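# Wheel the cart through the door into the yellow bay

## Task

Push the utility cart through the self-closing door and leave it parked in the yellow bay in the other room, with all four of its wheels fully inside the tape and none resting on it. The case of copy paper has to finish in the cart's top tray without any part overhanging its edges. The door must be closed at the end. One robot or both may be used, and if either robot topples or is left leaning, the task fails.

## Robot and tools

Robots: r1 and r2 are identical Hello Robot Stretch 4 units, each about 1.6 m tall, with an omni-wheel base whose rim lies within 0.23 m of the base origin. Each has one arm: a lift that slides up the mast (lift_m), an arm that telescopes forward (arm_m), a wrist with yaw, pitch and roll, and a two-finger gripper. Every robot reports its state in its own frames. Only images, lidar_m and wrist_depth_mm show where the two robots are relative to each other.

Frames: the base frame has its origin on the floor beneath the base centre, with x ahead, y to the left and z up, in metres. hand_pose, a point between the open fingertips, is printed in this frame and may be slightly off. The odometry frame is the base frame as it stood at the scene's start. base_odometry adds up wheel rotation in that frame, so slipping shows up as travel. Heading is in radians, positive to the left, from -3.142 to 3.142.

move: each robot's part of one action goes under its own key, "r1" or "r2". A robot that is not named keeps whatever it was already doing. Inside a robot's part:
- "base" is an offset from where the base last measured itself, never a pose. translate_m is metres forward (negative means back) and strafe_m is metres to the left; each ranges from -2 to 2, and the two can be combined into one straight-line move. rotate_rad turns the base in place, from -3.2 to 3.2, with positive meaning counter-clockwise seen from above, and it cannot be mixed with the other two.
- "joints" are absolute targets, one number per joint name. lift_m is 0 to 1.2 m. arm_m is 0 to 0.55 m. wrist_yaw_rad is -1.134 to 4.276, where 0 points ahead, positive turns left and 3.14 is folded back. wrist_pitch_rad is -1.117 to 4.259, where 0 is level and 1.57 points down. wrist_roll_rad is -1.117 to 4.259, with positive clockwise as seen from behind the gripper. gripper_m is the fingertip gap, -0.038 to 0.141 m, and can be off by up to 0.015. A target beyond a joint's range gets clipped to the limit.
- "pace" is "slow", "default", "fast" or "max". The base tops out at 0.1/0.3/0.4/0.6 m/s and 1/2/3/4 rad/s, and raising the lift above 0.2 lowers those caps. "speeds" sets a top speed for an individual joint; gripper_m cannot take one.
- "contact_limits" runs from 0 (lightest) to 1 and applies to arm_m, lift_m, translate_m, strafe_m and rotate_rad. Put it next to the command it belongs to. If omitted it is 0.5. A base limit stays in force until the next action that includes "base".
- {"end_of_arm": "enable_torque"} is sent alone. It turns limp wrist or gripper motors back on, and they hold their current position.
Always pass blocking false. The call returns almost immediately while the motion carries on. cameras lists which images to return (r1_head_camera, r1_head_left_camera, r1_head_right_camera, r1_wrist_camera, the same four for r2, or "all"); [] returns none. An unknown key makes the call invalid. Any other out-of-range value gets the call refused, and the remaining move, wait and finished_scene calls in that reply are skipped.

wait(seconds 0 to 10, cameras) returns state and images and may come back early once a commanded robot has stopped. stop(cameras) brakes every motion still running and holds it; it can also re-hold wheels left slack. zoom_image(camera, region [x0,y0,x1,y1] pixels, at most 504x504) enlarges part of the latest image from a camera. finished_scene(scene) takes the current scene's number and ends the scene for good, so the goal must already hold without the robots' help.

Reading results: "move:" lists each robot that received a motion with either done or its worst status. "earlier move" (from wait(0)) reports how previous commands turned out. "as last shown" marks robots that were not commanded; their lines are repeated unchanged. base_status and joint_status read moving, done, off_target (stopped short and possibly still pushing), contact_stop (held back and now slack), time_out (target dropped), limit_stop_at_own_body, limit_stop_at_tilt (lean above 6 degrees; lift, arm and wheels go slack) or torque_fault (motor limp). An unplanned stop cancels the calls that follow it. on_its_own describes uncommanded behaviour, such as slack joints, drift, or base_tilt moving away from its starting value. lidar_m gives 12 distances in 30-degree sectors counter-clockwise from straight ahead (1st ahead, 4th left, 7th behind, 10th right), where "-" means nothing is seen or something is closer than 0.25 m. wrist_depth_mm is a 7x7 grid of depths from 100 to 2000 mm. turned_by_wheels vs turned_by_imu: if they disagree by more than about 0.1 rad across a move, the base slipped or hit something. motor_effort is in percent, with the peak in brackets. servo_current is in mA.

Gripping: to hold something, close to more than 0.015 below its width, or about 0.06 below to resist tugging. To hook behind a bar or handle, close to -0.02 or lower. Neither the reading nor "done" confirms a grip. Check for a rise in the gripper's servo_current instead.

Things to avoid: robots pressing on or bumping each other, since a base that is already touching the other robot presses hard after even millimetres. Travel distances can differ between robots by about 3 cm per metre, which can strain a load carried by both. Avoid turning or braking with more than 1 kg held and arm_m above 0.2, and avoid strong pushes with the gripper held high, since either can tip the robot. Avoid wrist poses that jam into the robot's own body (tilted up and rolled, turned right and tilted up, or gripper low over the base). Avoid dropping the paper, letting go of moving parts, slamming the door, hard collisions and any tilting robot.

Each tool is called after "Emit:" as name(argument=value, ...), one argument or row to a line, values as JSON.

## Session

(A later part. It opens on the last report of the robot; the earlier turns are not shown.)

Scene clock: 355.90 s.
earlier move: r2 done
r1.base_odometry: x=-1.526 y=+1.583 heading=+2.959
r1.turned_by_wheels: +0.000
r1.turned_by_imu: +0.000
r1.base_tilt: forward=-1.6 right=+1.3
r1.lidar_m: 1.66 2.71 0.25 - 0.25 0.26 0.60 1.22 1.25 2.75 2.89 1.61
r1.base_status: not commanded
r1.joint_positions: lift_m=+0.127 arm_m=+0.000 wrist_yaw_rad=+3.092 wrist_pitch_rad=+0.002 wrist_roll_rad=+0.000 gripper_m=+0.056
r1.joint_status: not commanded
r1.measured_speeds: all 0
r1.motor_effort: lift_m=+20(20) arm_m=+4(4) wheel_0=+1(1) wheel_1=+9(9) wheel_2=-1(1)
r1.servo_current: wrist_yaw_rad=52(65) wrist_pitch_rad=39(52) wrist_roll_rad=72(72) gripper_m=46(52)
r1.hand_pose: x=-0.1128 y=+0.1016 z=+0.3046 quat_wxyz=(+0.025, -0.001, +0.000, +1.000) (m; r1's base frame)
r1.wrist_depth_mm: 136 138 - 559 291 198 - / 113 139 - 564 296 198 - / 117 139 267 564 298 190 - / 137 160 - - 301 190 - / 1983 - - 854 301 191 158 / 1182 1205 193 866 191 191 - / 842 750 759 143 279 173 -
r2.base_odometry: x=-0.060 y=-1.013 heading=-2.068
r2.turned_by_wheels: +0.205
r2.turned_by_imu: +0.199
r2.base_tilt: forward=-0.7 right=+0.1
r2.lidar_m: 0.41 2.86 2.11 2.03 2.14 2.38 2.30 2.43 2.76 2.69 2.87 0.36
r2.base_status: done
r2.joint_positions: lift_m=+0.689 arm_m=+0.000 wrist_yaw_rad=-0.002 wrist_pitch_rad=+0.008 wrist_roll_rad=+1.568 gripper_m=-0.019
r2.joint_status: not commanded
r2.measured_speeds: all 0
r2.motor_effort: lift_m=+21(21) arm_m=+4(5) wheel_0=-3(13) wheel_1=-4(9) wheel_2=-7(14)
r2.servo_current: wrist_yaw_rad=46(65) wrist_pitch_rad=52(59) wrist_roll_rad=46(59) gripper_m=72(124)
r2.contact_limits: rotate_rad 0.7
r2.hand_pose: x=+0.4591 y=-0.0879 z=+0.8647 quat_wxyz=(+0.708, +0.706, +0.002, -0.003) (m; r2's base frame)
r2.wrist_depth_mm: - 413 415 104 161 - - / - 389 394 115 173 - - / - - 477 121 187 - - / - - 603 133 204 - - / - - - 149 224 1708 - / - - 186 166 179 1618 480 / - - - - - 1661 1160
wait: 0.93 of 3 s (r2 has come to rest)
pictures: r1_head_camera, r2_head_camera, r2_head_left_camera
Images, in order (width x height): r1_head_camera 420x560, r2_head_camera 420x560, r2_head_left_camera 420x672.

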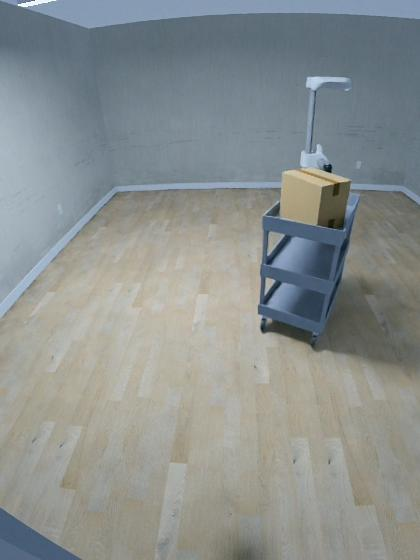

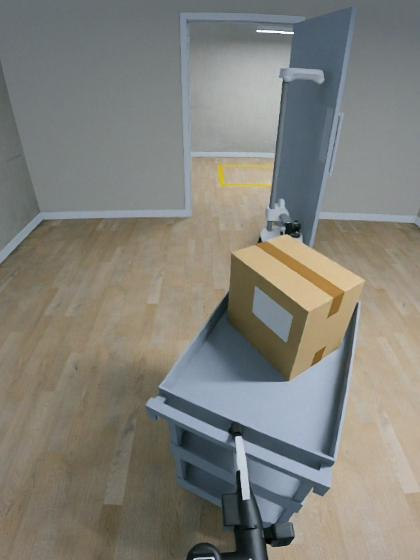

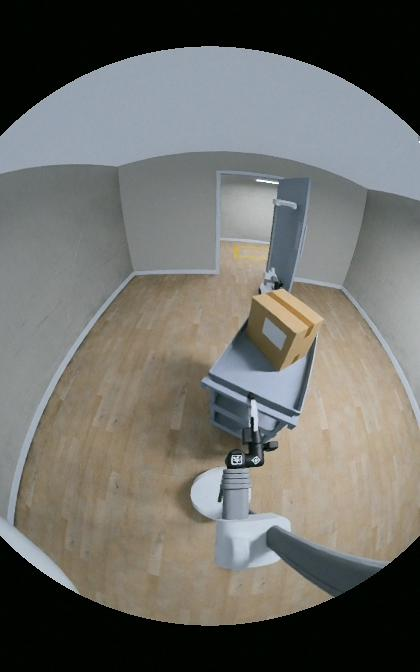

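Emit:
move(
  blocking=false,
  r2={"base":{"rotate_rad":-0.25},"pace":"slow","contact_limits":{"rotate_rad":0.7}},
  cameras=[],
)

Emit:
wait(
  seconds=2,
  cameras=[],
)

Emit:
move(
  blocking=false,
  r2={"base":{"strafe_m":0.3},"pace":"slow","contact_limits":{"strafe_m":0.7}},
  cameras=[],
)

Emit:
wait(
  seconds=5,
  cameras=["r2_head_camera","r2_head_left_camera"],
)

Scene clock: 377.27 s.
move: r2 moving
r1: as last shown
r1.lidar_m: 1.64 2.74 0.25 - 0.25 0.27 0.58 1.23 1.26 2.75 2.91 1.62
r1.motor_effort: lift_m=+20(20) arm_m=+4(4) wheel_0=+1(1) wheel_1=+8(9) wheel_2=-1(1)
r1.servo_current: wrist_yaw_rad=59(59) wrist_pitch_rad=46(46) wrist_roll_rad=59(59) gripper_m=39(46)
r1.wrist_depth_mm: 136 138 - 554 291 198 - / 113 139 - 564 298 199 - / 117 139 266 564 298 190 - / 137 159 - - 301 191 - / - - - 842 301 192 158 / 1205 1205 194 866 191 191 - / 842 759 759 143 281 173 -
r2.base_odometry: x=-0.060 y=-1.014 heading=-2.192
r2.turned_by_wheels: -0.124
r2.turned_by_imu: -0.120
r2.base_tilt: forward=-0.7 right=+0.1
r2.lidar_m: 0.41 0.48 2.19 2.02 2.08 2.46 2.31 2.35 2.89 2.68 2.76 0.40
r2.base_status: rotate_rad moving
r2.joint_positions: lift_m=+0.689 arm_m=+0.000 wrist_yaw_rad=+0.004 wrist_pitch_rad=+0.008 wrist_roll_rad=+1.568 gripper_m=-0.019
r2.joint_status: not commanded
r2.measured_speeds: translate_m=+0.001 strafe_m=-0.001 rotate_rad=-0.495 lift_m=+0.000 arm_m=+0.000 wrist_yaw_rad=+0.000 wrist_pitch_rad=+0.000 wrist_roll_rad=+0.000
r2.motor_effort: lift_m=+21(21) arm_m=+5(5) wheel_0=+5(13) wheel_1=+7(9) wheel_2=+11(12)
r2.servo_current: wrist_yaw_rad=52(52) wrist_pitch_rad=52(59) wrist_roll_rad=52(59) gripper_m=78(85)
r2.contact_limits: rotate_rad 0.7
r2.hand_pose: x=+0.4596 y=-0.0863 z=+0.8647 quat_wxyz=(+0.708, +0.706, +0.004, -0.001) (m; r2's base frame)
r2.wrist_depth_mm: - - 535 129 183 - - / - 462 445 134 192 - - / - 452 439 141 206 - - / - - 521 149 216 - - / - - 640 160 227 - - / - - 187 170 179 1576 - / - - - - - 1708 473
pictures: none
No camera images: "cameras" was empty.

Scene clock: 378.07 s.
earlier move: r2 done
r1.base_odometry: x=-1.526 y=+1.583 heading=+2.959
r1.turned_by_wheels: +0.000
r1.turned_by_imu: +0.000
r1.base_tilt: forward=-1.6 right=+1.3
r1.lidar_m: 1.65 2.74 0.25 - 0.25 0.25 0.60 1.25 1.27 2.75 2.90 1.63
r1.base_status: not commanded
r1.joint_positions: lift_m=+0.127 arm_m=+0.000 wrist_yaw_rad=+3.092 wrist_pitch_rad=+0.002 wrist_roll_rad=+0.000 gripper_m=+0.056
r1.joint_status: not commanded
r1.measured_speeds: all 0
r1.motor_effort: lift_m=+20(20) arm_m=+4(4) wheel_0=+1(1) wheel_1=+8(9) wheel_2=-1(1)
r1.servo_current: wrist_yaw_rad=39(72) wrist_pitch_rad=46(46) wrist_roll_rad=26(65) gripper_m=46(46)
r1.hand_pose: x=-0.1128 y=+0.1016 z=+0.3046 quat_wxyz=(+0.025, -0.001, +0.000, +1.000) (m; r1's base frame)
r1.wrist_depth_mm: 136 138 - 554 293 198 - / 113 139 - 564 297 198 - / 116 140 266 569 297 190 - / 137 159 - - 300 191 - / 1921 - - 854 303 192 158 / 1205 1205 194 854 191 192 - / 842 768 759 143 279 173 -
r2.base_odometry: x=-0.060 y=-1.013 heading=-2.316
r2.turned_by_wheels: -0.125
r2.turned_by_imu: -0.121
r2.base_tilt: forward=-0.7 right=+0.0
r2.lidar_m: 0.40 0.40 2.32 2.03 2.04 2.49 2.30 2.31 2.76 2.71 2.69 0.43
r2.base_status: done
r2.joint_positions: lift_m=+0.689 arm_m=+0.000 wrist_yaw_rad=+0.004 wrist_pitch_rad=+0.008 wrist_roll_rad=+1.568 gripper_m=-0.019
r2.joint_status: not commanded
r2.measured_speeds: all 0
r2.motor_effort: lift_m=+21(21) arm_m=+4(5) wheel_0=+6(13) wheel_1=+5(9) wheel_2=+8(12)
r2.servo_current: wrist_yaw_rad=59(59) wrist_pitch_rad=52(59) wrist_roll_rad=59(59) gripper_m=78(85)
r2.contact_limits: rotate_rad 0.7
r2.hand_pose: x=+0.4595 y=-0.0864 z=+0.8647 quat_wxyz=(+0.708, +0.706, +0.004, -0.001) (m; r2's base frame)
r2.wrist_depth_mm: - - - 158 215 1576 1138 / - - - 160 220 798 - / - - 488 164 224 809 - / - 488 466 166 227 831 - / - - 530 170 231 - - / - - 187 172 179 - - / - - - - - 1661 -
wait: 0.80 of 2 s (r2 has come to rest)
pictures: none
No camera images: "cameras" was empty.

Scene clock: 378.57 s.
move: r2 moving
r1: as last shown
r1.lidar_m: 1.64 2.74 0.25 - 0.25 0.25 0.59 1.23 1.24 2.73 2.91 1.63
r1.servo_current: wrist_yaw_rad=59(59) wrist_pitch_rad=46(52) wrist_roll_rad=59(65) gripper_m=39(46)
r1.wrist_depth_mm: 136 138 - 564 293 198 - / 113 139 - 564 297 200 - / 116 140 266 564 298 190 - / 137 158 - - 300 191 - / - - - 831 303 192 158 / 1182 1229 193 854 191 192 - / 854 759 759 143 281 173 -
r2.base_odometry: x=-0.049 y=-1.023 heading=-2.317
r2.turned_by_wheels: +0.000
r2.turned_by_imu: +0.000
r2.base_tilt: forward=-0.7 right=+0.1
r2.lidar_m: 0.41 0.43 2.31 2.00 2.03 2.44 2.30 2.31 2.77 2.70 2.69 0.42
r2.base_status: strafe_m moving
r2.joint_positions: lift_m=+0.689 arm_m=+0.000 wrist_yaw_rad=+0.000 wrist_pitch_rad=+0.008 wrist_roll_rad=+1.568 gripper_m=-0.019
r2.joint_status: not commanded
r2.measured_speeds: translate_m=+0.000 strafe_m=+0.056 rotate_rad=-0.002 lift_m=+0.000 arm_m=+0.000 wrist_yaw_rad=-0.023 wrist_pitch_rad=+0.000 wrist_roll_rad=+0.000
r2.motor_effort: lift_m=+21(21) arm_m=+5(5) wheel_0=-11(11) wheel_1=+7(9) wheel_2=-1(6)
r2.servo_current: wrist_yaw_rad=52(59) wrist_pitch_rad=46(52) wrist_roll_rad=46(59) gripper_m=85(85)
r2.contact_limits: strafe_m 0.7
r2.hand_pose: x=+0.4592 y=-0.0875 z=+0.8647 quat_wxyz=(+0.708, +0.706, +0.003, -0.003) (m; r2's base frame)
r2.wrist_depth_mm: - - - 159 217 1618 1138 / - - - 162 221 741 - / - - 492 165 224 820 - / - 484 466 167 227 831 - / - - 525 170 231 842 - / - - 187 172 180 - - / - - - - - 1661 -
pictures: none
No camera images: "cameras" was empty.

Scene clock: 382.20 s.
earlier move: r2 done
r1.base_odometry: x=-1.526 y=+1.583 heading=+2.959
r1.turned_by_wheels: +0.000
r1.turned_by_imu: +0.000
r1.base_tilt: forward=-1.6 right=+1.3
r1.lidar_m: 1.75 2.73 0.25 - 0.25 0.26 0.61 1.19 1.24 2.74 2.91 1.62
r1.base_status: not commanded
r1.joint_positions: lift_m=+0.127 arm_m=+0.000 wrist_yaw_rad=+3.092 wrist_pitch_rad=+0.002 wrist_roll_rad=+0.000 gripper_m=+0.056
r1.joint_status: not commanded
r1.measured_speeds: all 0
r1.motor_effort: lift_m=+20(20) arm_m=+4(4) wheel_0=+1(1) wheel_1=+8(9) wheel_2=-1(1)
r1.servo_current: wrist_yaw_rad=72(72) wrist_pitch_rad=52(52) wrist_roll_rad=46(65) gripper_m=39(52)
r1.hand_pose: x=-0.1128 y=+0.1016 z=+0.3046 quat_wxyz=(+0.025, -0.001, +0.000, +1.000) (m; r1's base frame)
r1.wrist_depth_mm: 136 138 - 559 293 197 - / 113 138 - 559 296 199 - / 117 139 266 564 300 190 - / 137 159 - - 301 191 - / 1921 - - 842 300 191 157 / 1182 1182 194 866 191 192 - / 866 750 759 143 281 173 -
r2.base_odometry: x=+0.161 y=-1.217 heading=-2.316
r2.turned_by_wheels: +0.000
r2.turned_by_imu: +0.000
r2.base_tilt: forward=-0.7 right=+0.1
r2.lidar_m: 0.44 3.23 1.98 1.75 1.75 2.13 2.36 2.37 2.86 2.98 2.99 0.36
r2.base_status: done
r2.joint_positions: lift_m=+0.689 arm_m=+0.000 wrist_yaw_rad=-0.003 wrist_pitch_rad=+0.008 wrist_roll_rad=+1.568 gripper_m=-0.019
r2.joint_status: not commanded
r2.measured_speeds: all 0
r2.motor_effort: lift_m=+21(21) arm_m=+5(5) wheel_0=-6(12) wheel_1=+5(9) wheel_2=+0(6)
r2.servo_current: wrist_yaw_rad=59(59) wrist_pitch_rad=52(59) wrist_roll_rad=39(59) gripper_m=78(91)
r2.contact_limits: strafe_m 0.7
r2.hand_pose: x=+0.4590 y=-0.0882 z=+0.8647 quat_wxyz=(+0.708, +0.706, +0.002, -0.004) (m; r2's base frame)
r2.wrist_depth_mm: - 399 397 103 157 - - / - 394 397 109 170 - - / - - 492 118 186 - - / - - 634 130 202 - - / - - - 147 224 1661 - / - - 187 165 180 1576 480 / - - - - - 1708 1160
wait: 3.63 of 5 s (r2 has come to rest)
pictures: r2_head_camera, r2_head_left_camera
Images, in order (width x height): r2_head_camera 420x560, r2_head_left_camera 420x672.

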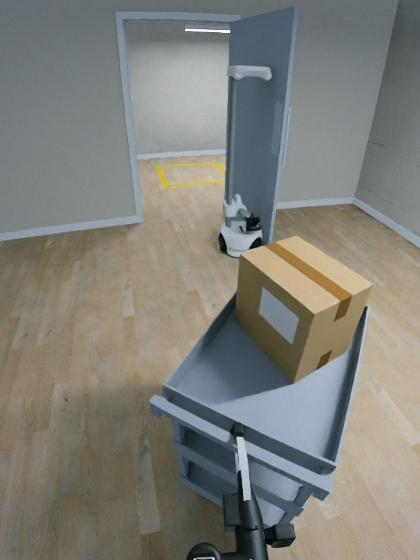

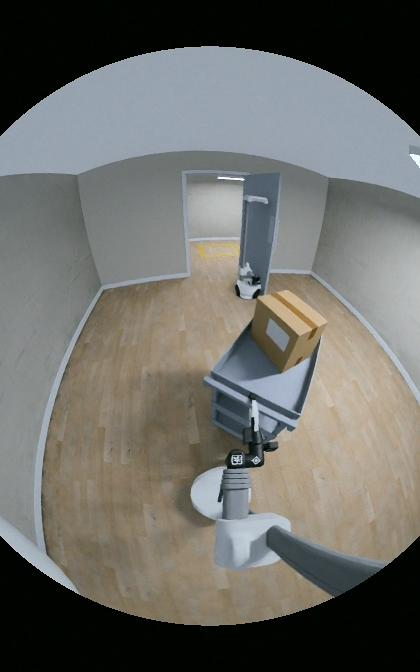

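Emit:
move(
  blocking=false,
  r2={"base":{"rotate_rad":-0.33},"pace":"slow","contact_limits":{"rotate_rad":0.7}},
  cameras=[],
)

Emit:
wait(
  seconds=3,
  cameras=[],
)

Emit:
move(
  blocking=false,
  r2={"base":{"translate_m":-0.9},"pace":"slow","contact_limits":{"translate_m":0.7}},
  cameras=[],
)

Emit:
wait(
  seconds=10,
  cameras=["r2_head_camera","r2_head_left_camera","r1_head_camera"],
)

Scene clock: 390.20 s.
move: r2 moving
r1: as last shown
r1.lidar_m: 1.72 2.73 0.25 - 0.25 0.25 0.60 1.21 1.26 2.77 2.89 1.65
r1.servo_current: wrist_yaw_rad=52(59) wrist_pitch_rad=39(46) wrist_roll_rad=46(65) gripper_m=46(46)
r1.wrist_depth_mm: 136 138 - 554 294 198 - / 113 139 - 564 297 199 - / 117 139 268 559 298 190 - / 137 160 - - 300 191 - / 1983 - - 854 303 192 158 / 1205 1205 193 866 191 192 - / 842 759 759 143 279 173 -
r2.base_odometry: x=+0.161 y=-1.217 heading=-2.441
r2.turned_by_wheels: -0.124
r2.turned_by_imu: -0.120
r2.base_tilt: forward=-0.6 right=+0.1
r2.lidar_m: 0.42 0.50 2.13 1.76 1.73 1.96 2.39 2.36 2.68 3.01 2.98 0.39
r2.base_status: rotate_rad moving
r2.joint_positions: lift_m=+0.689 arm_m=+0.000 wrist_yaw_rad=+0.006 wrist_pitch_rad=+0.008 wrist_roll_rad=+1.568 gripper_m=-0.019
r2.joint_status: not commanded
r2.measured_speeds: translate_m=+0.000 strafe_m=+0.001 rotate_rad=-0.493 lift_m=+0.000 arm_m=+0.000 wrist_yaw_rad=+0.000 wrist_pitch_rad=+0.000 wrist_roll_rad=+0.000
r2.motor_effort: lift_m=+21(21) arm_m=+4(5) wheel_0=+7(14) wheel_1=+8(9) wheel_2=+12(12)
r2.servo_current: wrist_yaw_rad=46(59) wrist_pitch_rad=52(52) wrist_roll_rad=59(59) gripper_m=78(85)
r2.contact_limits: rotate_rad 0.7
r2.hand_pose: x=+0.4597 y=-0.0858 z=+0.8647 quat_wxyz=(+0.708, +0.706, +0.005, -0.001) (m; r2's base frame)
r2.wrist_depth_mm: - - 477 118 174 - - / - 413 410 124 183 - - / - 462 455 133 196 - - / - - 549 144 210 - - / - - - 153 224 - - / - - 187 168 178 1576 492 / - - - - 260 1661 459
pictures: none
No camera images: "cameras" was empty.

Scene clock: 391.13 s.
earlier move: r2 done
r1.base_odometry: x=-1.526 y=+1.583 heading=+2.959
r1.turned_by_wheels: +0.000
r1.turned_by_imu: +0.000
r1.base_tilt: forward=-1.6 right=+1.3
r1.lidar_m: 1.73 2.75 0.25 - 0.25 0.25 0.59 1.21 1.25 2.75 2.92 1.66
r1.base_status: not commanded
r1.joint_positions: lift_m=+0.127 arm_m=+0.000 wrist_yaw_rad=+3.092 wrist_pitch_rad=+0.002 wrist_roll_rad=+0.000 gripper_m=+0.056
r1.joint_status: not commanded
r1.measured_speeds: all 0
r1.motor_effort: lift_m=+20(20) arm_m=+4(4) wheel_0=+1(1) wheel_1=+8(9) wheel_2=-1(1)
r1.servo_current: wrist_yaw_rad=72(72) wrist_pitch_rad=46(46) wrist_roll_rad=59(65) gripper_m=39(46)
r1.hand_pose: x=-0.1128 y=+0.1016 z=+0.3046 quat_wxyz=(+0.025, -0.001, +0.000, +1.000) (m; r1's base frame)
r1.wrist_depth_mm: 136 138 - 559 293 198 - / 113 139 - 564 296 199 - / 116 139 266 574 298 190 - / 137 159 - - 301 191 - / 1921 - - 854 301 191 158 / 1205 1205 193 854 190 193 - / 842 768 759 143 281 173 -
r2.base_odometry: x=+0.161 y=-1.217 heading=-2.645
r2.turned_by_wheels: -0.204
r2.turned_by_imu: -0.199
r2.base_tilt: forward=-0.6 right=+0.1
r2.lidar_m: 0.39 0.40 2.52 1.85 1.71 1.80 2.48 2.36 2.48 3.13 2.97 0.43
r2.base_status: done
r2.joint_positions: lift_m=+0.689 arm_m=+0.000 wrist_yaw_rad=+0.003 wrist_pitch_rad=+0.008 wrist_roll_rad=+1.568 gripper_m=-0.019
r2.joint_status: not commanded
r2.measured_speeds: all 0
r2.motor_effort: lift_m=+21(21) arm_m=+4(5) wheel_0=+5(14) wheel_1=+4(9) wheel_2=+4(13)
r2.servo_current: wrist_yaw_rad=26(59) wrist_pitch_rad=52(59) wrist_roll_rad=46(59) gripper_m=78(85)
r2.contact_limits: rotate_rad 0.7
r2.hand_pose: x=+0.4595 y=-0.0866 z=+0.8647 quat_wxyz=(+0.708, +0.706, +0.004, -0.002) (m; r2's base frame)
r2.wrist_depth_mm: - - - 168 228 1576 1138 / - - - 169 229 1499 - / - - 559 169 230 809 - / - 473 462 231 232 831 - / - - 504 171 232 842 - / - - 186 172 179 - - / - - - - 235 - -
wait: 0.93 of 3 s (r2 has come to rest)
pictures: none
No camera images: "cameras" was empty.

Scene clock: 391.63 s.
move: r2 moving
r1: as last shown
r1.lidar_m: 1.77 2.72 0.25 - 0.25 0.26 0.58 1.24 1.25 2.75 2.87 1.68
r1.servo_current: wrist_yaw_rad=39(72) wrist_pitch_rad=33(46) wrist_roll_rad=59(59) gripper_m=33(46)
r1.wrist_depth_mm: 136 138 - 559 293 198 - / 113 139 - 559 296 199 - / 117 139 266 569 298 190 - / 137 159 - - 301 191 - / 1921 - - 854 301 191 158 / 1229 1182 193 866 191 191 - / 854 741 768 143 282 173 -
r2.base_odometry: x=+0.171 y=-1.211 heading=-2.646
r2.turned_by_wheels: +0.000
r2.turned_by_imu: +0.000
r2.base_tilt: forward=-0.7 right=+0.1
r2.lidar_m: 0.40 0.39 2.52 1.84 1.74 1.74 2.45 2.35 2.44 3.12 2.99 0.43
r2.base_status: translate_m moving
r2.joint_positions: lift_m=+0.689 arm_m=+0.000 wrist_yaw_rad=+0.003 wrist_pitch_rad=+0.008 wrist_roll_rad=+1.568 gripper_m=-0.019
r2.joint_status: not commanded
r2.measured_speeds: translate_m=-0.049 strafe_m=+0.000 rotate_rad=+0.000 lift_m=+0.000 arm_m=+0.000 wrist_yaw_rad=+0.000 wrist_pitch_rad=+0.000 wrist_roll_rad=+0.000
r2.motor_effort: lift_m=+21(21) arm_m=+5(5) wheel_0=-6(11) wheel_1=-6(7) wheel_2=+11(12)
r2.servo_current: wrist_yaw_rad=52(59) wrist_pitch_rad=46(52) wrist_roll_rad=52(59) gripper_m=78(85)
r2.contact_limits: translate_m 0.7
r2.hand_pose: x=+0.4595 y=-0.0866 z=+0.8647 quat_wxyz=(+0.708, +0.706, +0.004, -0.002) (m; r2's base frame)
r2.wrist_depth_mm: - - - 169 229 1618 1138 / - - - 170 230 1537 - / - - 559 170 231 831 - / - 477 462 231 232 842 - / - - 500 172 233 831 - / - - 186 172 179 - - / - - - - 236 - -
pictures: none
No camera images: "cameras" was empty.

Scene clock: 401.43 s.
earlier move: r2 done
r1.base_odometry: x=-1.526 y=+1.583 heading=+2.959
r1.turned_by_wheels: +0.000
r1.turned_by_imu: -0.001
r1.base_tilt: forward=-1.6 right=+1.3
r1.lidar_m: 4.95 2.75 0.25 - 0.25 0.25 0.60 1.23 1.27 2.76 2.91 2.54
r1.base_status: not commanded
r1.joint_positions: lift_m=+0.127 arm_m=+0.000 wrist_yaw_rad=+3.092 wrist_pitch_rad=+0.002 wrist_roll_rad=+0.000 gripper_m=+0.056
r1.joint_status: not commanded
r1.measured_speeds: all 0
r1.motor_effort: lift_m=+20(20) arm_m=+4(4) wheel_0=+0(1) wheel_1=+9(9) wheel_2=-1(1)
r1.servo_current: wrist_yaw_rad=39(78) wrist_pitch_rad=46(52) wrist_roll_rad=52(72) gripper_m=39(52)
r1.hand_pose: x=-0.1128 y=+0.1016 z=+0.3046 quat_wxyz=(+0.025, -0.001, +0.000, +1.000) (m; r1's base frame)
r1.wrist_depth_mm: 136 138 - 554 291 198 - / 113 139 - 564 298 199 - / 116 139 266 564 300 190 - / 137 159 - - 300 191 - / 1983 - - 842 303 191 157 / 1182 1205 193 866 191 191 - / 854 750 759 143 281 173 -
r2.base_odometry: x=+0.952 y=-0.789 heading=-2.646
r2.turned_by_wheels: +0.000
r2.turned_by_imu: -0.001
r2.base_tilt: forward=-0.7 right=+0.1
r2.lidar_m: 0.40 0.43 1.89 1.33 1.26 1.36 1.67 1.61 1.65 2.27 3.43 0.42
r2.base_status: done
r2.joint_positions: lift_m=+0.689 arm_m=+0.000 wrist_yaw_rad=-0.001 wrist_pitch_rad=+0.008 wrist_roll_rad=+1.568 gripper_m=-0.019
r2.joint_status: not commanded
r2.measured_speeds: all 0
r2.motor_effort: lift_m=+21(21) arm_m=+4(5) wheel_0=-7(12) wheel_1=-4(9) wheel_2=+5(13)
r2.servo_current: wrist_yaw_rad=46(65) wrist_pitch_rad=52(59) wrist_roll_rad=46(59) gripper_m=78(91)
r2.contact_limits: translate_m 0.7
r2.hand_pose: x=+0.4592 y=-0.0876 z=+0.8647 quat_wxyz=(+0.708, +0.706, +0.003, -0.003) (m; r2's base frame)
r2.wrist_depth_mm: - - - 160 218 1618 1138 / - - - 163 222 809 - / - - 500 165 224 820 - / - 484 462 167 228 831 - / - - 521 170 230 842 - / - - 186 173 180 - - / - - - - - 1576 -
wait: 9.80 of 10 s (r2 has come to rest)
pictures: r1_head_camera, r2_head_camera, r2_head_left_camera
Images, in order (width x height): r1_head_camera 420x560, r2_head_camera 420x560, r2_head_left_camera 420x672.

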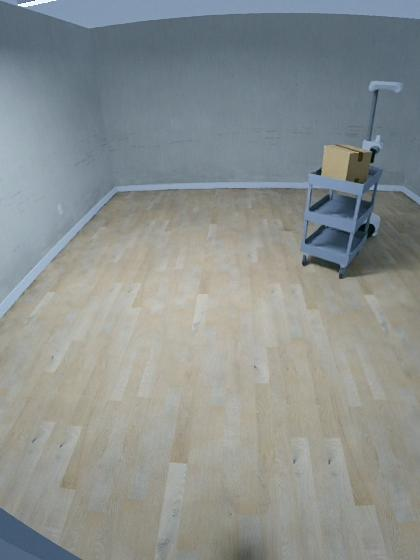

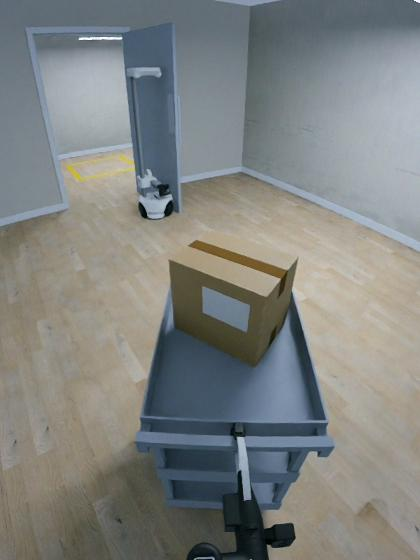

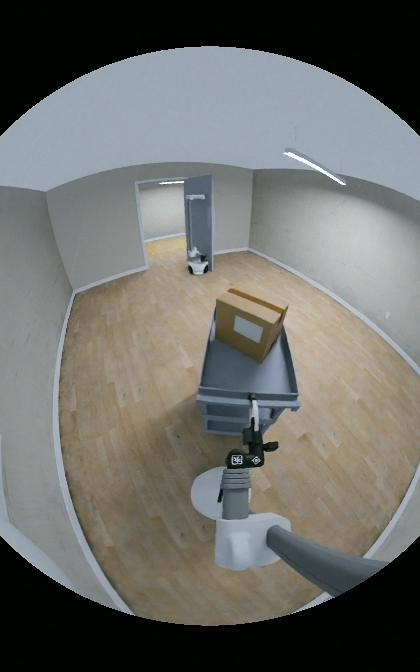

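Emit:
move(
  blocking=false,
  r2={"base":{"translate_m":-0.9},"pace":"slow","contact_limits":{"translate_m":0.7}},
  cameras=[],
)

Emit:
wait(
  seconds=10,
  cameras=[],
)

Emit:
move(
  blocking=false,
  r2={"base":{"rotate_rad":0.37},"pace":"slow","contact_limits":{"rotate_rad":0.7}},
  cameras=[],
)

Emit:
wait(
  seconds=3,
  cameras=["r2_head_camera","r2_head_left_camera"],
)

Scene clock: 424.20 s.
move: r2 moving
r1: as last shown
r1.turned_by_imu: +0.000
r1.base_tilt: forward=-1.6 right=+1.2
r1.lidar_m: 4.93 2.73 0.25 - 0.25 0.26 0.61 1.20 1.26 2.76 2.90 2.57
r1.motor_effort: lift_m=+20(20) arm_m=+4(4) wheel_0=+1(1) wheel_1=+9(9) wheel_2=-1(1)
r1.servo_current: wrist_yaw_rad=46(65) wrist_pitch_rad=39(52) wrist_roll_rad=39(78) gripper_m=39(46)
r1.wrist_depth_mm: 136 138 - 554 291 197 - / 113 139 - 559 297 198 - / 117 139 267 564 298 190 - / 137 159 - - 300 192 - / 1921 - - 842 303 191 158 / 1205 1182 194 854 191 191 - / 866 750 759 143 281 173 -
r2.base_odometry: x=+0.963 y=-0.783 heading=-2.646
r2.turned_by_wheels: +0.000
r2.turned_by_imu: +0.000
r2.base_tilt: forward=-0.7 right=+0.1
r2.lidar_m: 0.37 0.43 1.87 1.33 1.27 1.36 1.67 1.57 1.65 2.26 3.44 0.41
r2.base_status: translate_m moving
r2.joint_positions: lift_m=+0.689 arm_m=+0.000 wrist_yaw_rad=-0.001 wrist_pitch_rad=+0.008 wrist_roll_rad=+1.568 gripper_m=-0.019
r2.joint_status: not commanded
r2.measured_speeds: translate_m=-0.048 strafe_m=+0.000 rotate_rad=+0.000 lift_m=+0.000 arm_m=+0.000 wrist_yaw_rad=+0.000 wrist_pitch_rad=+0.000 wrist_roll_rad=+0.000
r2.motor_effort: lift_m=+21(21) arm_m=+4(5) wheel_0=-8(11) wheel_1=-7(8) wheel_2=+10(11)
r2.servo_current: wrist_yaw_rad=52(52) wrist_pitch_rad=52(52) wrist_roll_rad=52(65) gripper_m=85(85)
r2.contact_limits: translate_m 0.7
r2.hand_pose: x=+0.4592 y=-0.0876 z=+0.8647 quat_wxyz=(+0.708, +0.706, +0.003, -0.003) (m; r2's base frame)
r2.wrist_depth_mm: - - - 159 218 1618 1160 / - - - 162 221 798 - / - - 500 165 225 831 - / - 484 466 167 229 831 - / - - 521 170 231 842 - / - - 187 172 180 - - / - - - - - 1708 -
pictures: none
No camera images: "cameras" was empty.

Scene clock: 433.97 s.
earlier move: r2 done
r1.base_odometry: x=-1.526 y=+1.583 heading=+2.959
r1.turned_by_wheels: +0.000
r1.turned_by_imu: -0.001
r1.base_tilt: forward=-1.6 right=+1.3
r1.lidar_m: 4.93 2.71 0.25 - 0.25 0.25 0.58 1.23 1.28 2.75 2.89 3.43
r1.base_status: not commanded
r1.joint_positions: lift_m=+0.127 arm_m=+0.000 wrist_yaw_rad=+3.092 wrist_pitch_rad=+0.002 wrist_roll_rad=+0.000 gripper_m=+0.056
r1.joint_status: not commanded
r1.measured_speeds: all 0
r1.motor_effort: lift_m=+20(20) arm_m=+4(4) wheel_0=+0(1) wheel_1=+9(9) wheel_2=-1(1)
r1.servo_current: wrist_yaw_rad=33(72) wrist_pitch_rad=39(52) wrist_roll_rad=59(78) gripper_m=39(52)
r1.hand_pose: x=-0.1128 y=+0.1016 z=+0.3046 quat_wxyz=(+0.025, -0.001, +0.000, +1.000) (m; r1's base frame)
r1.wrist_depth_mm: 136 138 - 554 291 198 - / 113 139 - 564 297 199 - / 116 139 266 564 300 190 - / 137 159 - - 298 191 - / 1983 - - 842 300 192 158 / 1205 1205 195 866 190 191 - / 854 750 750 143 281 173 -
r2.base_odometry: x=+1.744 y=-0.361 heading=-2.646
r2.turned_by_wheels: +0.000
r2.turned_by_imu: -0.001
r2.base_tilt: forward=-0.7 right=+0.1
r2.lidar_m: 0.39 0.46 1.19 0.89 0.83 0.90 0.85 0.83 0.85 1.19 3.09 0.42
r2.base_status: done
r2.joint_positions: lift_m=+0.689 arm_m=+0.000 wrist_yaw_rad=-0.001 wrist_pitch_rad=+0.008 wrist_roll_rad=+1.568 gripper_m=-0.019
r2.joint_status: not commanded
r2.measured_speeds: all 0
r2.motor_effort: lift_m=+21(21) arm_m=+4(5) wheel_0=-6(14) wheel_1=-5(10) wheel_2=+5(11)
r2.servo_current: wrist_yaw_rad=39(65) wrist_pitch_rad=59(59) wrist_roll_rad=52(65) gripper_m=78(91)
r2.contact_limits: translate_m 0.7
r2.hand_pose: x=+0.4592 y=-0.0876 z=+0.8647 quat_wxyz=(+0.708, +0.706, +0.003, -0.003) (m; r2's base frame)
r2.wrist_depth_mm: - - - 148 206 1499 - / - - 564 153 210 - - / - 484 445 157 216 809 - / - 508 480 163 224 842 - / - - 554 168 229 - - / - - 187 172 181 - - / - - - - 243 1618 484
wait: 9.77 of 10 s (r2 has come to rest)
pictures: none
No camera images: "cameras" was empty.

Scene clock: 434.47 s.
move: r2 moving
r1: as last shown
r1.turned_by_imu: +0.000
r1.lidar_m: 4.93 2.72 0.25 - 0.25 0.25 0.58 1.23 1.26 2.74 2.89 3.46
r1.motor_effort: lift_m=+20(20) arm_m=+4(4) wheel_0=+1(1) wheel_1=+9(9) wheel_2=-1(1)
r1.servo_current: wrist_yaw_rad=52(72) wrist_pitch_rad=39(46) wrist_roll_rad=52(59) gripper_m=46(46)
r1.wrist_depth_mm: 136 138 - 554 291 198 - / 113 139 - 564 297 200 - / 116 139 267 569 300 190 - / 137 160 - - 300 191 - / 1983 - - 854 301 192 158 / 1182 1182 194 866 191 192 - / 854 759 759 143 281 173 -
r2.base_odometry: x=+1.744 y=-0.361 heading=-2.522
r2.turned_by_wheels: +0.125
r2.turned_by_imu: +0.121
r2.base_tilt: forward=-0.7 right=+0.1
r2.lidar_m: 0.42 2.37 1.09 0.86 0.83 0.92 0.85 0.80 0.90 1.32 3.89 0.38
r2.base_status: rotate_rad moving
r2.joint_positions: lift_m=+0.689 arm_m=+0.000 wrist_yaw_rad=-0.005 wrist_pitch_rad=+0.008 wrist_roll_rad=+1.568 gripper_m=-0.019
r2.joint_status: not commanded
r2.measured_speeds: translate_m=+0.000 strafe_m=-0.002 rotate_rad=+0.491 lift_m=+0.000 arm_m=+0.000 wrist_yaw_rad=+0.000 wrist_pitch_rad=+0.000 wrist_roll_rad=+0.000
r2.motor_effort: lift_m=+21(21) arm_m=+4(5) wheel_0=-12(13) wheel_1=-10(10) wheel_2=-13(14)
r2.servo_current: wrist_yaw_rad=52(65) wrist_pitch_rad=46(59) wrist_roll_rad=46(52) gripper_m=85(85)
r2.contact_limits: rotate_rad 0.7
r2.hand_pose: x=+0.4588 y=-0.0889 z=+0.8647 quat_wxyz=(+0.708, +0.706, +0.001, -0.005) (m; r2's base frame)
r2.wrist_depth_mm: - - 530 130 184 - - / - 469 442 136 194 - - / - 452 442 142 206 - - / - - 525 151 216 - - / - - 647 160 228 - - / - - 186 171 179 1537 512 / - - - - - 1661 466
pictures: none
No camera images: "cameras" was empty.

Scene clock: 435.47 s.
earlier move: r2 done
r1.base_odometry: x=-1.526 y=+1.583 heading=+2.959
r1.turned_by_wheels: +0.000
r1.turned_by_imu: +0.000
r1.base_tilt: forward=-1.6 right=+1.3
r1.lidar_m: 4.94 2.74 0.25 - 0.25 0.25 0.60 1.22 1.24 2.75 2.91 3.42
r1.base_status: not commanded
r1.joint_positions: lift_m=+0.127 arm_m=+0.000 wrist_yaw_rad=+3.092 wrist_pitch_rad=+0.002 wrist_roll_rad=+0.000 gripper_m=+0.056
r1.joint_status: not commanded
r1.measured_speeds: all 0
r1.motor_effort: lift_m=+20(20) arm_m=+4(4) wheel_0=+1(1) wheel_1=+9(9) wheel_2=-1(1)
r1.servo_current: wrist_yaw_rad=46(72) wrist_pitch_rad=39(46) wrist_roll_rad=72(72) gripper_m=39(46)
r1.hand_pose: x=-0.1128 y=+0.1016 z=+0.3046 quat_wxyz=(+0.025, -0.001, +0.000, +1.000) (m; r1's base frame)
r1.wrist_depth_mm: 136 138 - 554 293 198 - / 113 139 - 564 297 198 - / 116 139 267 569 298 190 - / 137 159 - - 300 191 - / 1983 - - 842 303 192 158 / 1205 1229 194 866 191 192 - / 854 759 750 143 279 173 -
r2.base_odometry: x=+1.744 y=-0.361 heading=-2.277
r2.turned_by_wheels: +0.244
r2.turned_by_imu: +0.238
r2.base_tilt: forward=-0.7 right=+0.1
r2.lidar_m: 0.46 1.46 0.91 0.85 0.83 0.93 0.81 0.83 1.02 2.02 3.94 0.32
r2.base_status: done
r2.joint_positions: lift_m=+0.689 arm_m=+0.000 wrist_yaw_rad=+0.000 wrist_pitch_rad=+0.008 wrist_roll_rad=+1.568 gripper_m=-0.019
r2.joint_status: not commanded
r2.measured_speeds: all 0
r2.motor_effort: lift_m=+21(21) arm_m=+4(5) wheel_0=-4(13) wheel_1=-5(10) wheel_2=-5(14)
r2.servo_current: wrist_yaw_rad=33(65) wrist_pitch_rad=59(59) wrist_roll_rad=46(65) gripper_m=72(85)
r2.contact_limits: rotate_rad 0.7
r2.hand_pose: x=+0.4592 y=-0.0874 z=+0.8647 quat_wxyz=(+0.708, +0.706, +0.003, -0.003) (m; r2's base frame)
r2.wrist_depth_mm: - 364 353 - - - - / - 484 459 - - - - / - - - - 163 - - / - - - - 183 544 - / - - - 116 219 1537 488 / - - 187 139 179 1537 449 / - - - - 382 1499 1042
wait: 1.00 of 3 s (r2 has come to rest)
pictures: r2_head_camera, r2_head_left_camera
Images, in order (width x height): r2_head_camera 420x560, r2_head_left_camera 420x672.

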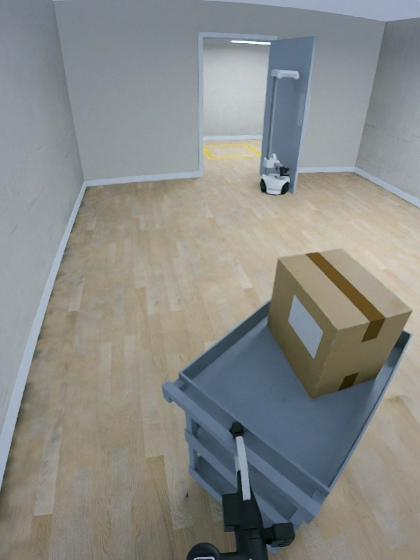

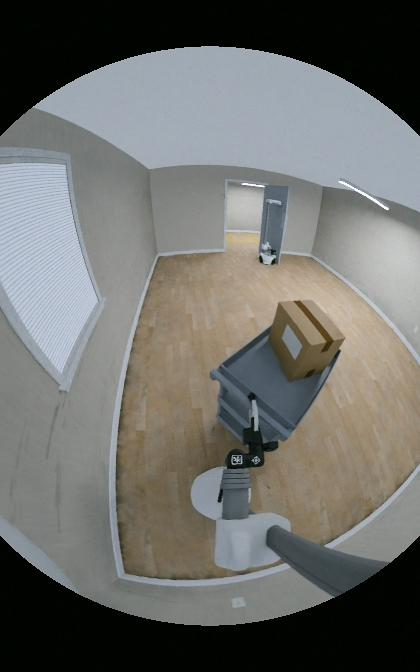

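Emit:
move(
  blocking=false,
  r2={"base":{"strafe_m":-0.33},"pace":"slow","contact_limits":{"strafe_m":0.7}},
  cameras=[],
)

Emit:
wait(
  seconds=5,
  cameras=["r2_head_camera","r2_head_left_camera","r1_head_camera"],
)

Scene clock: 440.37 s.
move: r2 moving
r1: as last shown
r1.lidar_m: 4.94 2.73 0.25 - 0.25 0.26 0.61 1.22 1.29 2.75 2.91 3.41
r1.servo_current: wrist_yaw_rad=52(59) wrist_pitch_rad=46(46) wrist_roll_rad=39(59) gripper_m=39(46)
r1.wrist_depth_mm: 136 138 - 549 291 198 - / 113 139 - 569 297 199 - / 117 139 267 569 298 191 - / 137 159 - - 300 190 - / 1921 - - 831 303 191 158 / 1182 1182 193 854 191 192 - / 842 750 750 143 282 173 -
r2.base_odometry: x=+1.733 y=-0.352 heading=-2.277
r2.turned_by_wheels: +0.000
r2.turned_by_imu: +0.001
r2.base_tilt: forward=-0.7 right=+0.0
r2.lidar_m: 0.47 1.49 0.94 0.86 0.88 0.93 0.81 0.84 1.05 2.00 3.93 0.33
r2.base_status: strafe_m moving
r2.joint_positions: lift_m=+0.689 arm_m=+0.000 wrist_yaw_rad=+0.000 wrist_pitch_rad=+0.008 wrist_roll_rad=+1.568 gripper_m=-0.019
r2.joint_status: not commanded
r2.measured_speeds: translate_m=+0.000 strafe_m=-0.056 rotate_rad=-0.003 lift_m=+0.000 arm_m=+0.000 wrist_yaw_rad=+0.000 wrist_pitch_rad=+0.000 wrist_roll_rad=+0.000
r2.motor_effort: lift_m=+21(21) arm_m=+4(4) wheel_0=+11(11) wheel_1=-7(9) wheel_2=+0(4)
r2.servo_current: wrist_yaw_rad=39(59) wrist_pitch_rad=46(59) wrist_roll_rad=52(59) gripper_m=85(85)
r2.contact_limits: strafe_m 0.7
r2.hand_pose: x=+0.4592 y=-0.0874 z=+0.8647 quat_wxyz=(+0.708, +0.706, +0.003, -0.003) (m; r2's base frame)
r2.wrist_depth_mm: - 362 351 - - - - / - 484 459 - - 132 - / - - - - 160 - - / - - - - 181 539 - / - - - 113 216 1576 492 / - - 187 135 178 1576 452 / - - - - 382 1576 1060
pictures: none
No camera images: "cameras" was empty.

Scene clock: 444.30 s.
earlier move: r2 done
r1.base_odometry: x=-1.526 y=+1.583 heading=+2.959
r1.turned_by_wheels: +0.000
r1.turned_by_imu: +0.000
r1.base_tilt: forward=-1.6 right=+1.3
r1.lidar_m: 4.93 2.71 0.25 - 0.25 0.25 0.60 1.20 1.28 2.75 2.91 3.35
r1.base_status: not commanded
r1.joint_positions: lift_m=+0.127 arm_m=+0.000 wrist_yaw_rad=+3.092 wrist_pitch_rad=+0.002 wrist_roll_rad=+0.000 gripper_m=+0.056
r1.joint_status: not commanded
r1.measured_speeds: all 0
r1.motor_effort: lift_m=+20(20) arm_m=+4(4) wheel_0=+1(1) wheel_1=+9(9) wheel_2=-1(1)
r1.servo_current: wrist_yaw_rad=39(72) wrist_pitch_rad=46(52) wrist_roll_rad=52(72) gripper_m=39(46)
r1.hand_pose: x=-0.1128 y=+0.1016 z=+0.3046 quat_wxyz=(+0.025, -0.001, +0.000, +1.000) (m; r1's base frame)
r1.wrist_depth_mm: 136 138 - 554 291 198 - / 113 139 - 564 297 198 - / 116 139 267 569 298 190 - / 137 159 - - 300 191 - / 1921 - - 854 303 192 158 / 1229 1182 193 866 191 192 - / 831 750 759 143 282 173 -
r2.base_odometry: x=+1.493 y=-0.147 heading=-2.277
r2.turned_by_wheels: +0.000
r2.turned_by_imu: +0.001
r2.base_tilt: forward=-0.7 right=+0.1
r2.lidar_m: 0.44 0.47 1.30 1.17 1.19 0.86 0.76 0.77 0.96 1.90 3.61 0.40
r2.base_status: done
r2.joint_positions: lift_m=+0.689 arm_m=+0.000 wrist_yaw_rad=+0.003 wrist_pitch_rad=+0.008 wrist_roll_rad=+1.568 gripper_m=-0.019
r2.joint_status: not commanded
r2.measured_speeds: all 0
r2.motor_effort: lift_m=+21(21) arm_m=+4(5) wheel_0=+5(14) wheel_1=-3(9) wheel_2=+0(4)
r2.servo_current: wrist_yaw_rad=46(65) wrist_pitch_rad=59(59) wrist_roll_rad=46(59) gripper_m=78(91)
r2.contact_limits: strafe_m 0.7
r2.hand_pose: x=+0.4595 y=-0.0867 z=+0.8647 quat_wxyz=(+0.708, +0.706, +0.004, -0.002) (m; r2's base frame)
r2.wrist_depth_mm: - - 496 123 177 - - / - 433 427 129 187 - - / - 459 449 137 199 - - / - - 535 145 214 - - / - - - 157 224 - - / - - 186 169 179 1537 504 / - - - - 256 1708 466
wait: 3.93 of 5 s (r2 has come to rest)
pictures: r1_head_camera, r2_head_camera, r2_head_left_camera
Images, in order (width x height): r1_head_camera 420x560, r2_head_camera 420x560, r2_head_left_camera 420x672.

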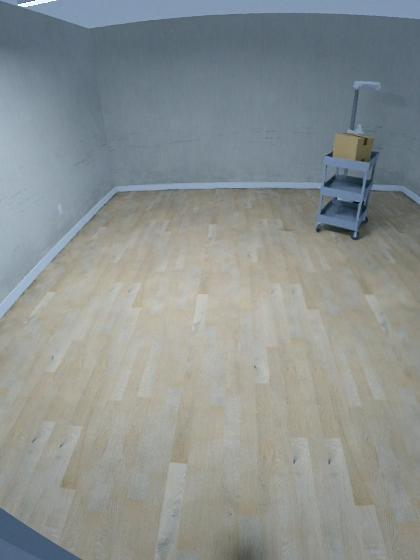

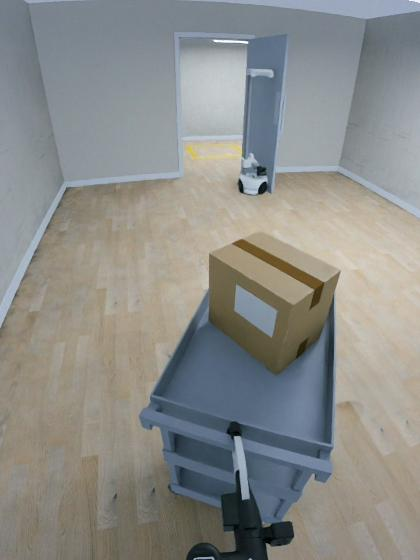

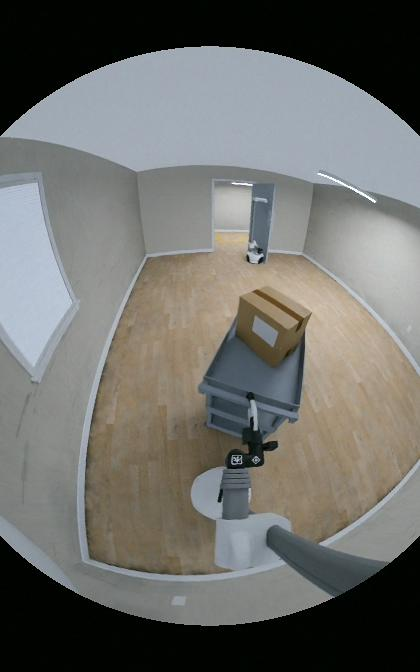

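Emit:
move(
  blocking=false,
  r2={"base":{"strafe_m":-0.22},"pace":"slow","contact_limits":{"strafe_m":0.7}},
  cameras=[],
)

Emit:
wait(
  seconds=4,
  cameras=[],
)

Emit:
move(
  blocking=false,
  r2={"base":{"rotate_rad":0.05},"pace":"slow","contact_limits":{"rotate_rad":0.7}},
  cameras=[],
)

Emit:
wait(
  seconds=1,
  cameras=["r2_head_camera","r2_head_left_camera","r1_head_camera"],
)

Scene clock: 456.50 s.
move: r2 moving
r1: as last shown
r1.lidar_m: 4.95 2.70 0.25 - 0.25 0.25 0.59 1.23 1.25 2.74 2.90 3.35
r1.motor_effort: lift_m=+20(20) arm_m=+4(4) wheel_0=+1(1) wheel_1=+8(9) wheel_2=-1(1)
r1.servo_current: wrist_yaw_rad=46(59) wrist_pitch_rad=39(52) wrist_roll_rad=46(59) gripper_m=46(46)
r1.wrist_depth_mm: 136 138 - 554 291 198 - / 113 139 - 559 297 199 - / 116 140 267 569 298 190 - / 137 159 - - 300 191 - / 1863 - - 854 303 191 158 / 1182 1182 193 854 191 192 - / 854 759 759 143 278 173 -
r2.base_odometry: x=+1.482 y=-0.138 heading=-2.277
r2.turned_by_wheels: +0.000
r2.turned_by_imu: +0.001
r2.base_tilt: forward=-0.6 right=+0.1
r2.lidar_m: 0.42 0.49 1.31 1.18 1.20 0.85 0.76 0.77 0.95 1.86 3.59 0.40
r2.base_status: strafe_m moving
r2.joint_positions: lift_m=+0.689 arm_m=+0.000 wrist_yaw_rad=+0.003 wrist_pitch_rad=+0.008 wrist_roll_rad=+1.568 gripper_m=-0.019
r2.joint_status: not commanded
r2.measured_speeds: translate_m=+0.000 strafe_m=-0.057 rotate_rad=+0.003 lift_m=+0.000 arm_m=+0.000 wrist_yaw_rad=+0.000 wrist_pitch_rad=+0.000 wrist_roll_rad=+0.000
r2.motor_effort: lift_m=+21(21) arm_m=+4(4) wheel_0=+9(14) wheel_1=-8(8) wheel_2=-1(1)
r2.servo_current: wrist_yaw_rad=39(52) wrist_pitch_rad=46(59) wrist_roll_rad=39(59) gripper_m=85(85)
r2.contact_limits: strafe_m 0.7
r2.hand_pose: x=+0.4595 y=-0.0867 z=+0.8647 quat_wxyz=(+0.708, +0.706, +0.004, -0.002) (m; r2's base frame)
r2.wrist_depth_mm: - - 508 125 179 - - / - 442 430 129 190 - - / - 459 442 138 202 - - / - - 535 146 215 - - / - - - 158 226 - - / - - 186 169 179 1576 508 / - - - - - 1708 469
pictures: none
No camera images: "cameras" was empty.

Scene clock: 459.33 s.
earlier move: r2 done
r1.base_odometry: x=-1.526 y=+1.583 heading=+2.959
r1.turned_by_wheels: +0.000
r1.turned_by_imu: +0.000
r1.base_tilt: forward=-1.6 right=+1.3
r1.lidar_m: 4.91 2.73 0.25 - 0.25 0.26 0.59 1.23 1.26 2.75 2.89 3.32
r1.base_status: not commanded
r1.joint_positions: lift_m=+0.127 arm_m=+0.000 wrist_yaw_rad=+3.092 wrist_pitch_rad=+0.002 wrist_roll_rad=+0.000 gripper_m=+0.056
r1.joint_status: not commanded
r1.measured_speeds: all 0
r1.motor_effort: lift_m=+20(20) arm_m=+4(4) wheel_0=+1(1) wheel_1=+8(9) wheel_2=-1(1)
r1.servo_current: wrist_yaw_rad=52(72) wrist_pitch_rad=33(52) wrist_roll_rad=52(65) gripper_m=46(46)
r1.hand_pose: x=-0.1128 y=+0.1016 z=+0.3046 quat_wxyz=(+0.025, -0.001, +0.000, +1.000) (m; r1's base frame)
r1.wrist_depth_mm: 136 138 - 559 294 199 - / 113 139 - 564 298 199 - / 117 140 265 569 300 191 - / 137 160 - - 301 191 - / 1983 - - 842 301 191 157 / 1182 1205 194 854 191 192 - / 854 759 750 143 279 173 -
r2.base_odometry: x=+1.326 y=-0.004 heading=-2.277
r2.turned_by_wheels: +0.000
r2.turned_by_imu: +0.000
r2.base_tilt: forward=-0.7 right=+0.1
r2.lidar_m: 0.39 0.41 1.53 1.38 1.28 0.81 0.70 0.73 0.92 1.80 3.38 0.43
r2.base_status: done
r2.joint_positions: lift_m=+0.689 arm_m=+0.000 wrist_yaw_rad=+0.003 wrist_pitch_rad=+0.008 wrist_roll_rad=+1.568 gripper_m=-0.019
r2.joint_status: not commanded
r2.measured_speeds: all 0
r2.motor_effort: lift_m=+21(21) arm_m=+4(5) wheel_0=+3(14) wheel_1=-5(9) wheel_2=+0(2)
r2.servo_current: wrist_yaw_rad=39(65) wrist_pitch_rad=52(59) wrist_roll_rad=46(59) gripper_m=78(91)
r2.contact_limits: strafe_m 0.7
r2.hand_pose: x=+0.4595 y=-0.0867 z=+0.8647 quat_wxyz=(+0.708, +0.706, +0.004, -0.002) (m; r2's base frame)
r2.wrist_depth_mm: - - - 159 217 1618 1138 / - - - 161 220 741 - / - - 496 164 224 820 - / - 484 466 167 228 831 - / - - 525 170 231 - - / - - 187 172 179 - - / - - - - - 1708 -
wait: 2.83 of 4 s (r2 has come to rest)
pictures: none
No camera images: "cameras" was empty.

Scene clock: 459.83 s.
move: r2 moving
r1: as last shown
r1.lidar_m: 4.93 2.75 0.25 - 0.25 0.25 0.60 1.20 1.27 2.76 2.91 3.33
r1.servo_current: wrist_yaw_rad=46(65) wrist_pitch_rad=46(52) wrist_roll_rad=39(65) gripper_m=52(52)
r1.wrist_depth_mm: 136 138 - 559 293 198 - / 113 139 - 564 297 198 - / 116 139 266 559 297 191 - / 137 159 - - 300 191 - / 1983 - - 831 301 191 158 / 1205 1229 194 854 191 192 - / 854 741 750 143 281 173 -
r2.base_odometry: x=+1.326 y=-0.004 heading=-2.228
r2.turned_by_wheels: +0.049
r2.turned_by_imu: +0.048
r2.base_tilt: forward=-0.7 right=+0.1
r2.lidar_m: 0.40 0.46 1.49 1.38 1.22 0.80 0.72 0.74 0.92 1.99 3.40 0.42
r2.base_status: rotate_rad moving
r2.joint_positions: lift_m=+0.689 arm_m=+0.000 wrist_yaw_rad=-0.002 wrist_pitch_rad=+0.008 wrist_roll_rad=+1.568 gripper_m=-0.019
r2.joint_status: not commanded
r2.measured_speeds: all 0
r2.motor_effort: lift_m=+21(21) arm_m=+4(4) wheel_0=-1(8) wheel_1=-4(8) wheel_2=-7(9)
r2.servo_current: wrist_yaw_rad=39(52) wrist_pitch_rad=52(52) wrist_roll_rad=52(59) gripper_m=78(85)
r2.contact_limits: rotate_rad 0.7
r2.hand_pose: x=+0.4591 y=-0.0879 z=+0.8647 quat_wxyz=(+0.708, +0.706, +0.002, -0.003) (m; r2's base frame)
r2.wrist_depth_mm: - - - 151 206 1499 564 / - - 591 154 213 778 - / - 500 455 158 218 798 - / - 492 473 163 224 831 - / - - 544 167 229 - - / - - 186 171 178 - - / - - - - 242 1661 492
pictures: none
No camera images: "cameras" was empty.

Scene clock: 460.43 s.
earlier move: r2 done
r1.base_odometry: x=-1.526 y=+1.583 heading=+2.959
r1.turned_by_wheels: +0.000
r1.turned_by_imu: +0.000
r1.base_tilt: forward=-1.6 right=+1.3
r1.lidar_m: 4.92 2.73 0.25 - 0.25 0.26 0.58 1.20 1.25 2.76 2.90 3.31
r1.base_status: not commanded
r1.joint_positions: lift_m=+0.127 arm_m=+0.000 wrist_yaw_rad=+3.092 wrist_pitch_rad=+0.002 wrist_roll_rad=+0.000 gripper_m=+0.056
r1.joint_status: not commanded
r1.measured_speeds: all 0
r1.motor_effort: lift_m=+20(20) arm_m=+4(4) wheel_0=+0(1) wheel_1=+8(9) wheel_2=-1(1)
r1.servo_current: wrist_yaw_rad=65(65) wrist_pitch_rad=39(52) wrist_roll_rad=33(65) gripper_m=39(52)
r1.hand_pose: x=-0.1128 y=+0.1016 z=+0.3046 quat_wxyz=(+0.025, -0.001, +0.000, +1.000) (m; r1's base frame)
r1.wrist_depth_mm: 136 138 - 554 293 198 - / 113 138 - 564 296 198 - / 117 139 267 559 300 190 - / 137 159 - - 301 191 - / - - - 831 301 192 158 / 1160 1205 193 866 191 192 - / 842 750 759 143 279 173 -
r2.base_odometry: x=+1.326 y=-0.004 heading=-2.228
r2.turned_by_wheels: +0.000
r2.turned_by_imu: +0.000
r2.base_tilt: forward=-0.7 right=+0.1
r2.lidar_m: 0.40 0.44 1.49 1.39 1.25 0.81 0.72 0.73 0.95 1.99 3.42 0.44
r2.base_status: done
r2.joint_positions: lift_m=+0.689 arm_m=+0.000 wrist_yaw_rad=-0.002 wrist_pitch_rad=+0.008 wrist_roll_rad=+1.568 gripper_m=-0.019
r2.joint_status: not commanded
r2.measured_speeds: all 0
r2.motor_effort: lift_m=+21(21) arm_m=+4(4) wheel_0=-2(8) wheel_1=-4(8) wheel_2=-7(9)
r2.servo_current: wrist_yaw_rad=46(59) wrist_pitch_rad=46(59) wrist_roll_rad=46(59) gripper_m=85(85)
r2.contact_limits: rotate_rad 0.7
r2.hand_pose: x=+0.4591 y=-0.0879 z=+0.8647 quat_wxyz=(+0.708, +0.706, +0.002, -0.003) (m; r2's base frame)
r2.wrist_depth_mm: - - - 152 208 1537 554 / - - 597 156 214 778 - / - 504 462 160 219 809 - / - 500 473 164 224 820 - / - - 539 168 231 - - / - - 187 172 178 - - / - - - - 242 1756 496
wait: 0.60 of 1 s (r2 has come to rest)
pictures: r1_head_camera, r2_head_camera, r2_head_left_camera
Images, in order (width x height): r1_head_camera 420x560, r2_head_camera 420x560, r2_head_left_camera 420x672.

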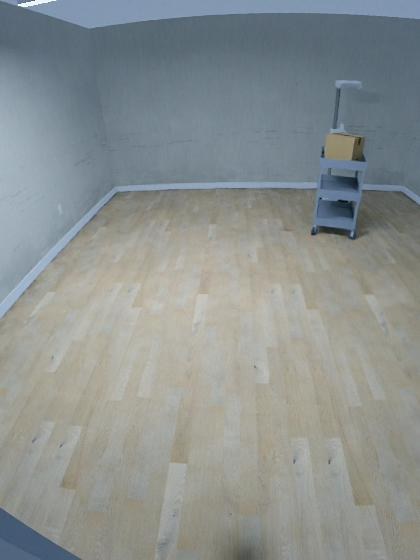

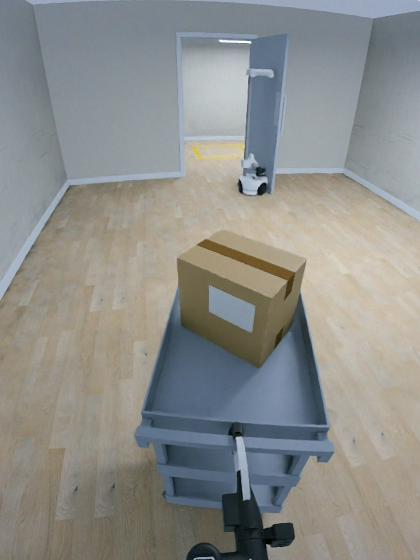

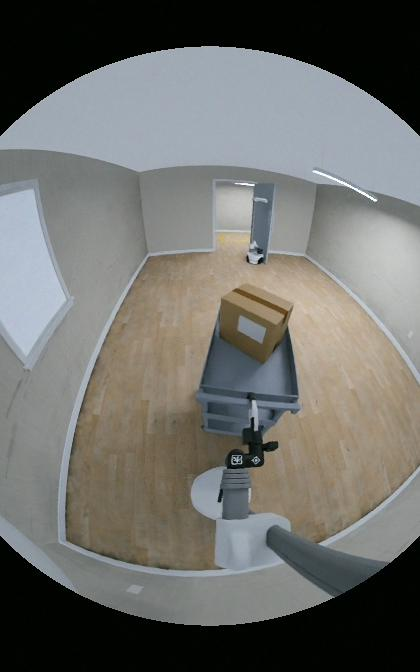

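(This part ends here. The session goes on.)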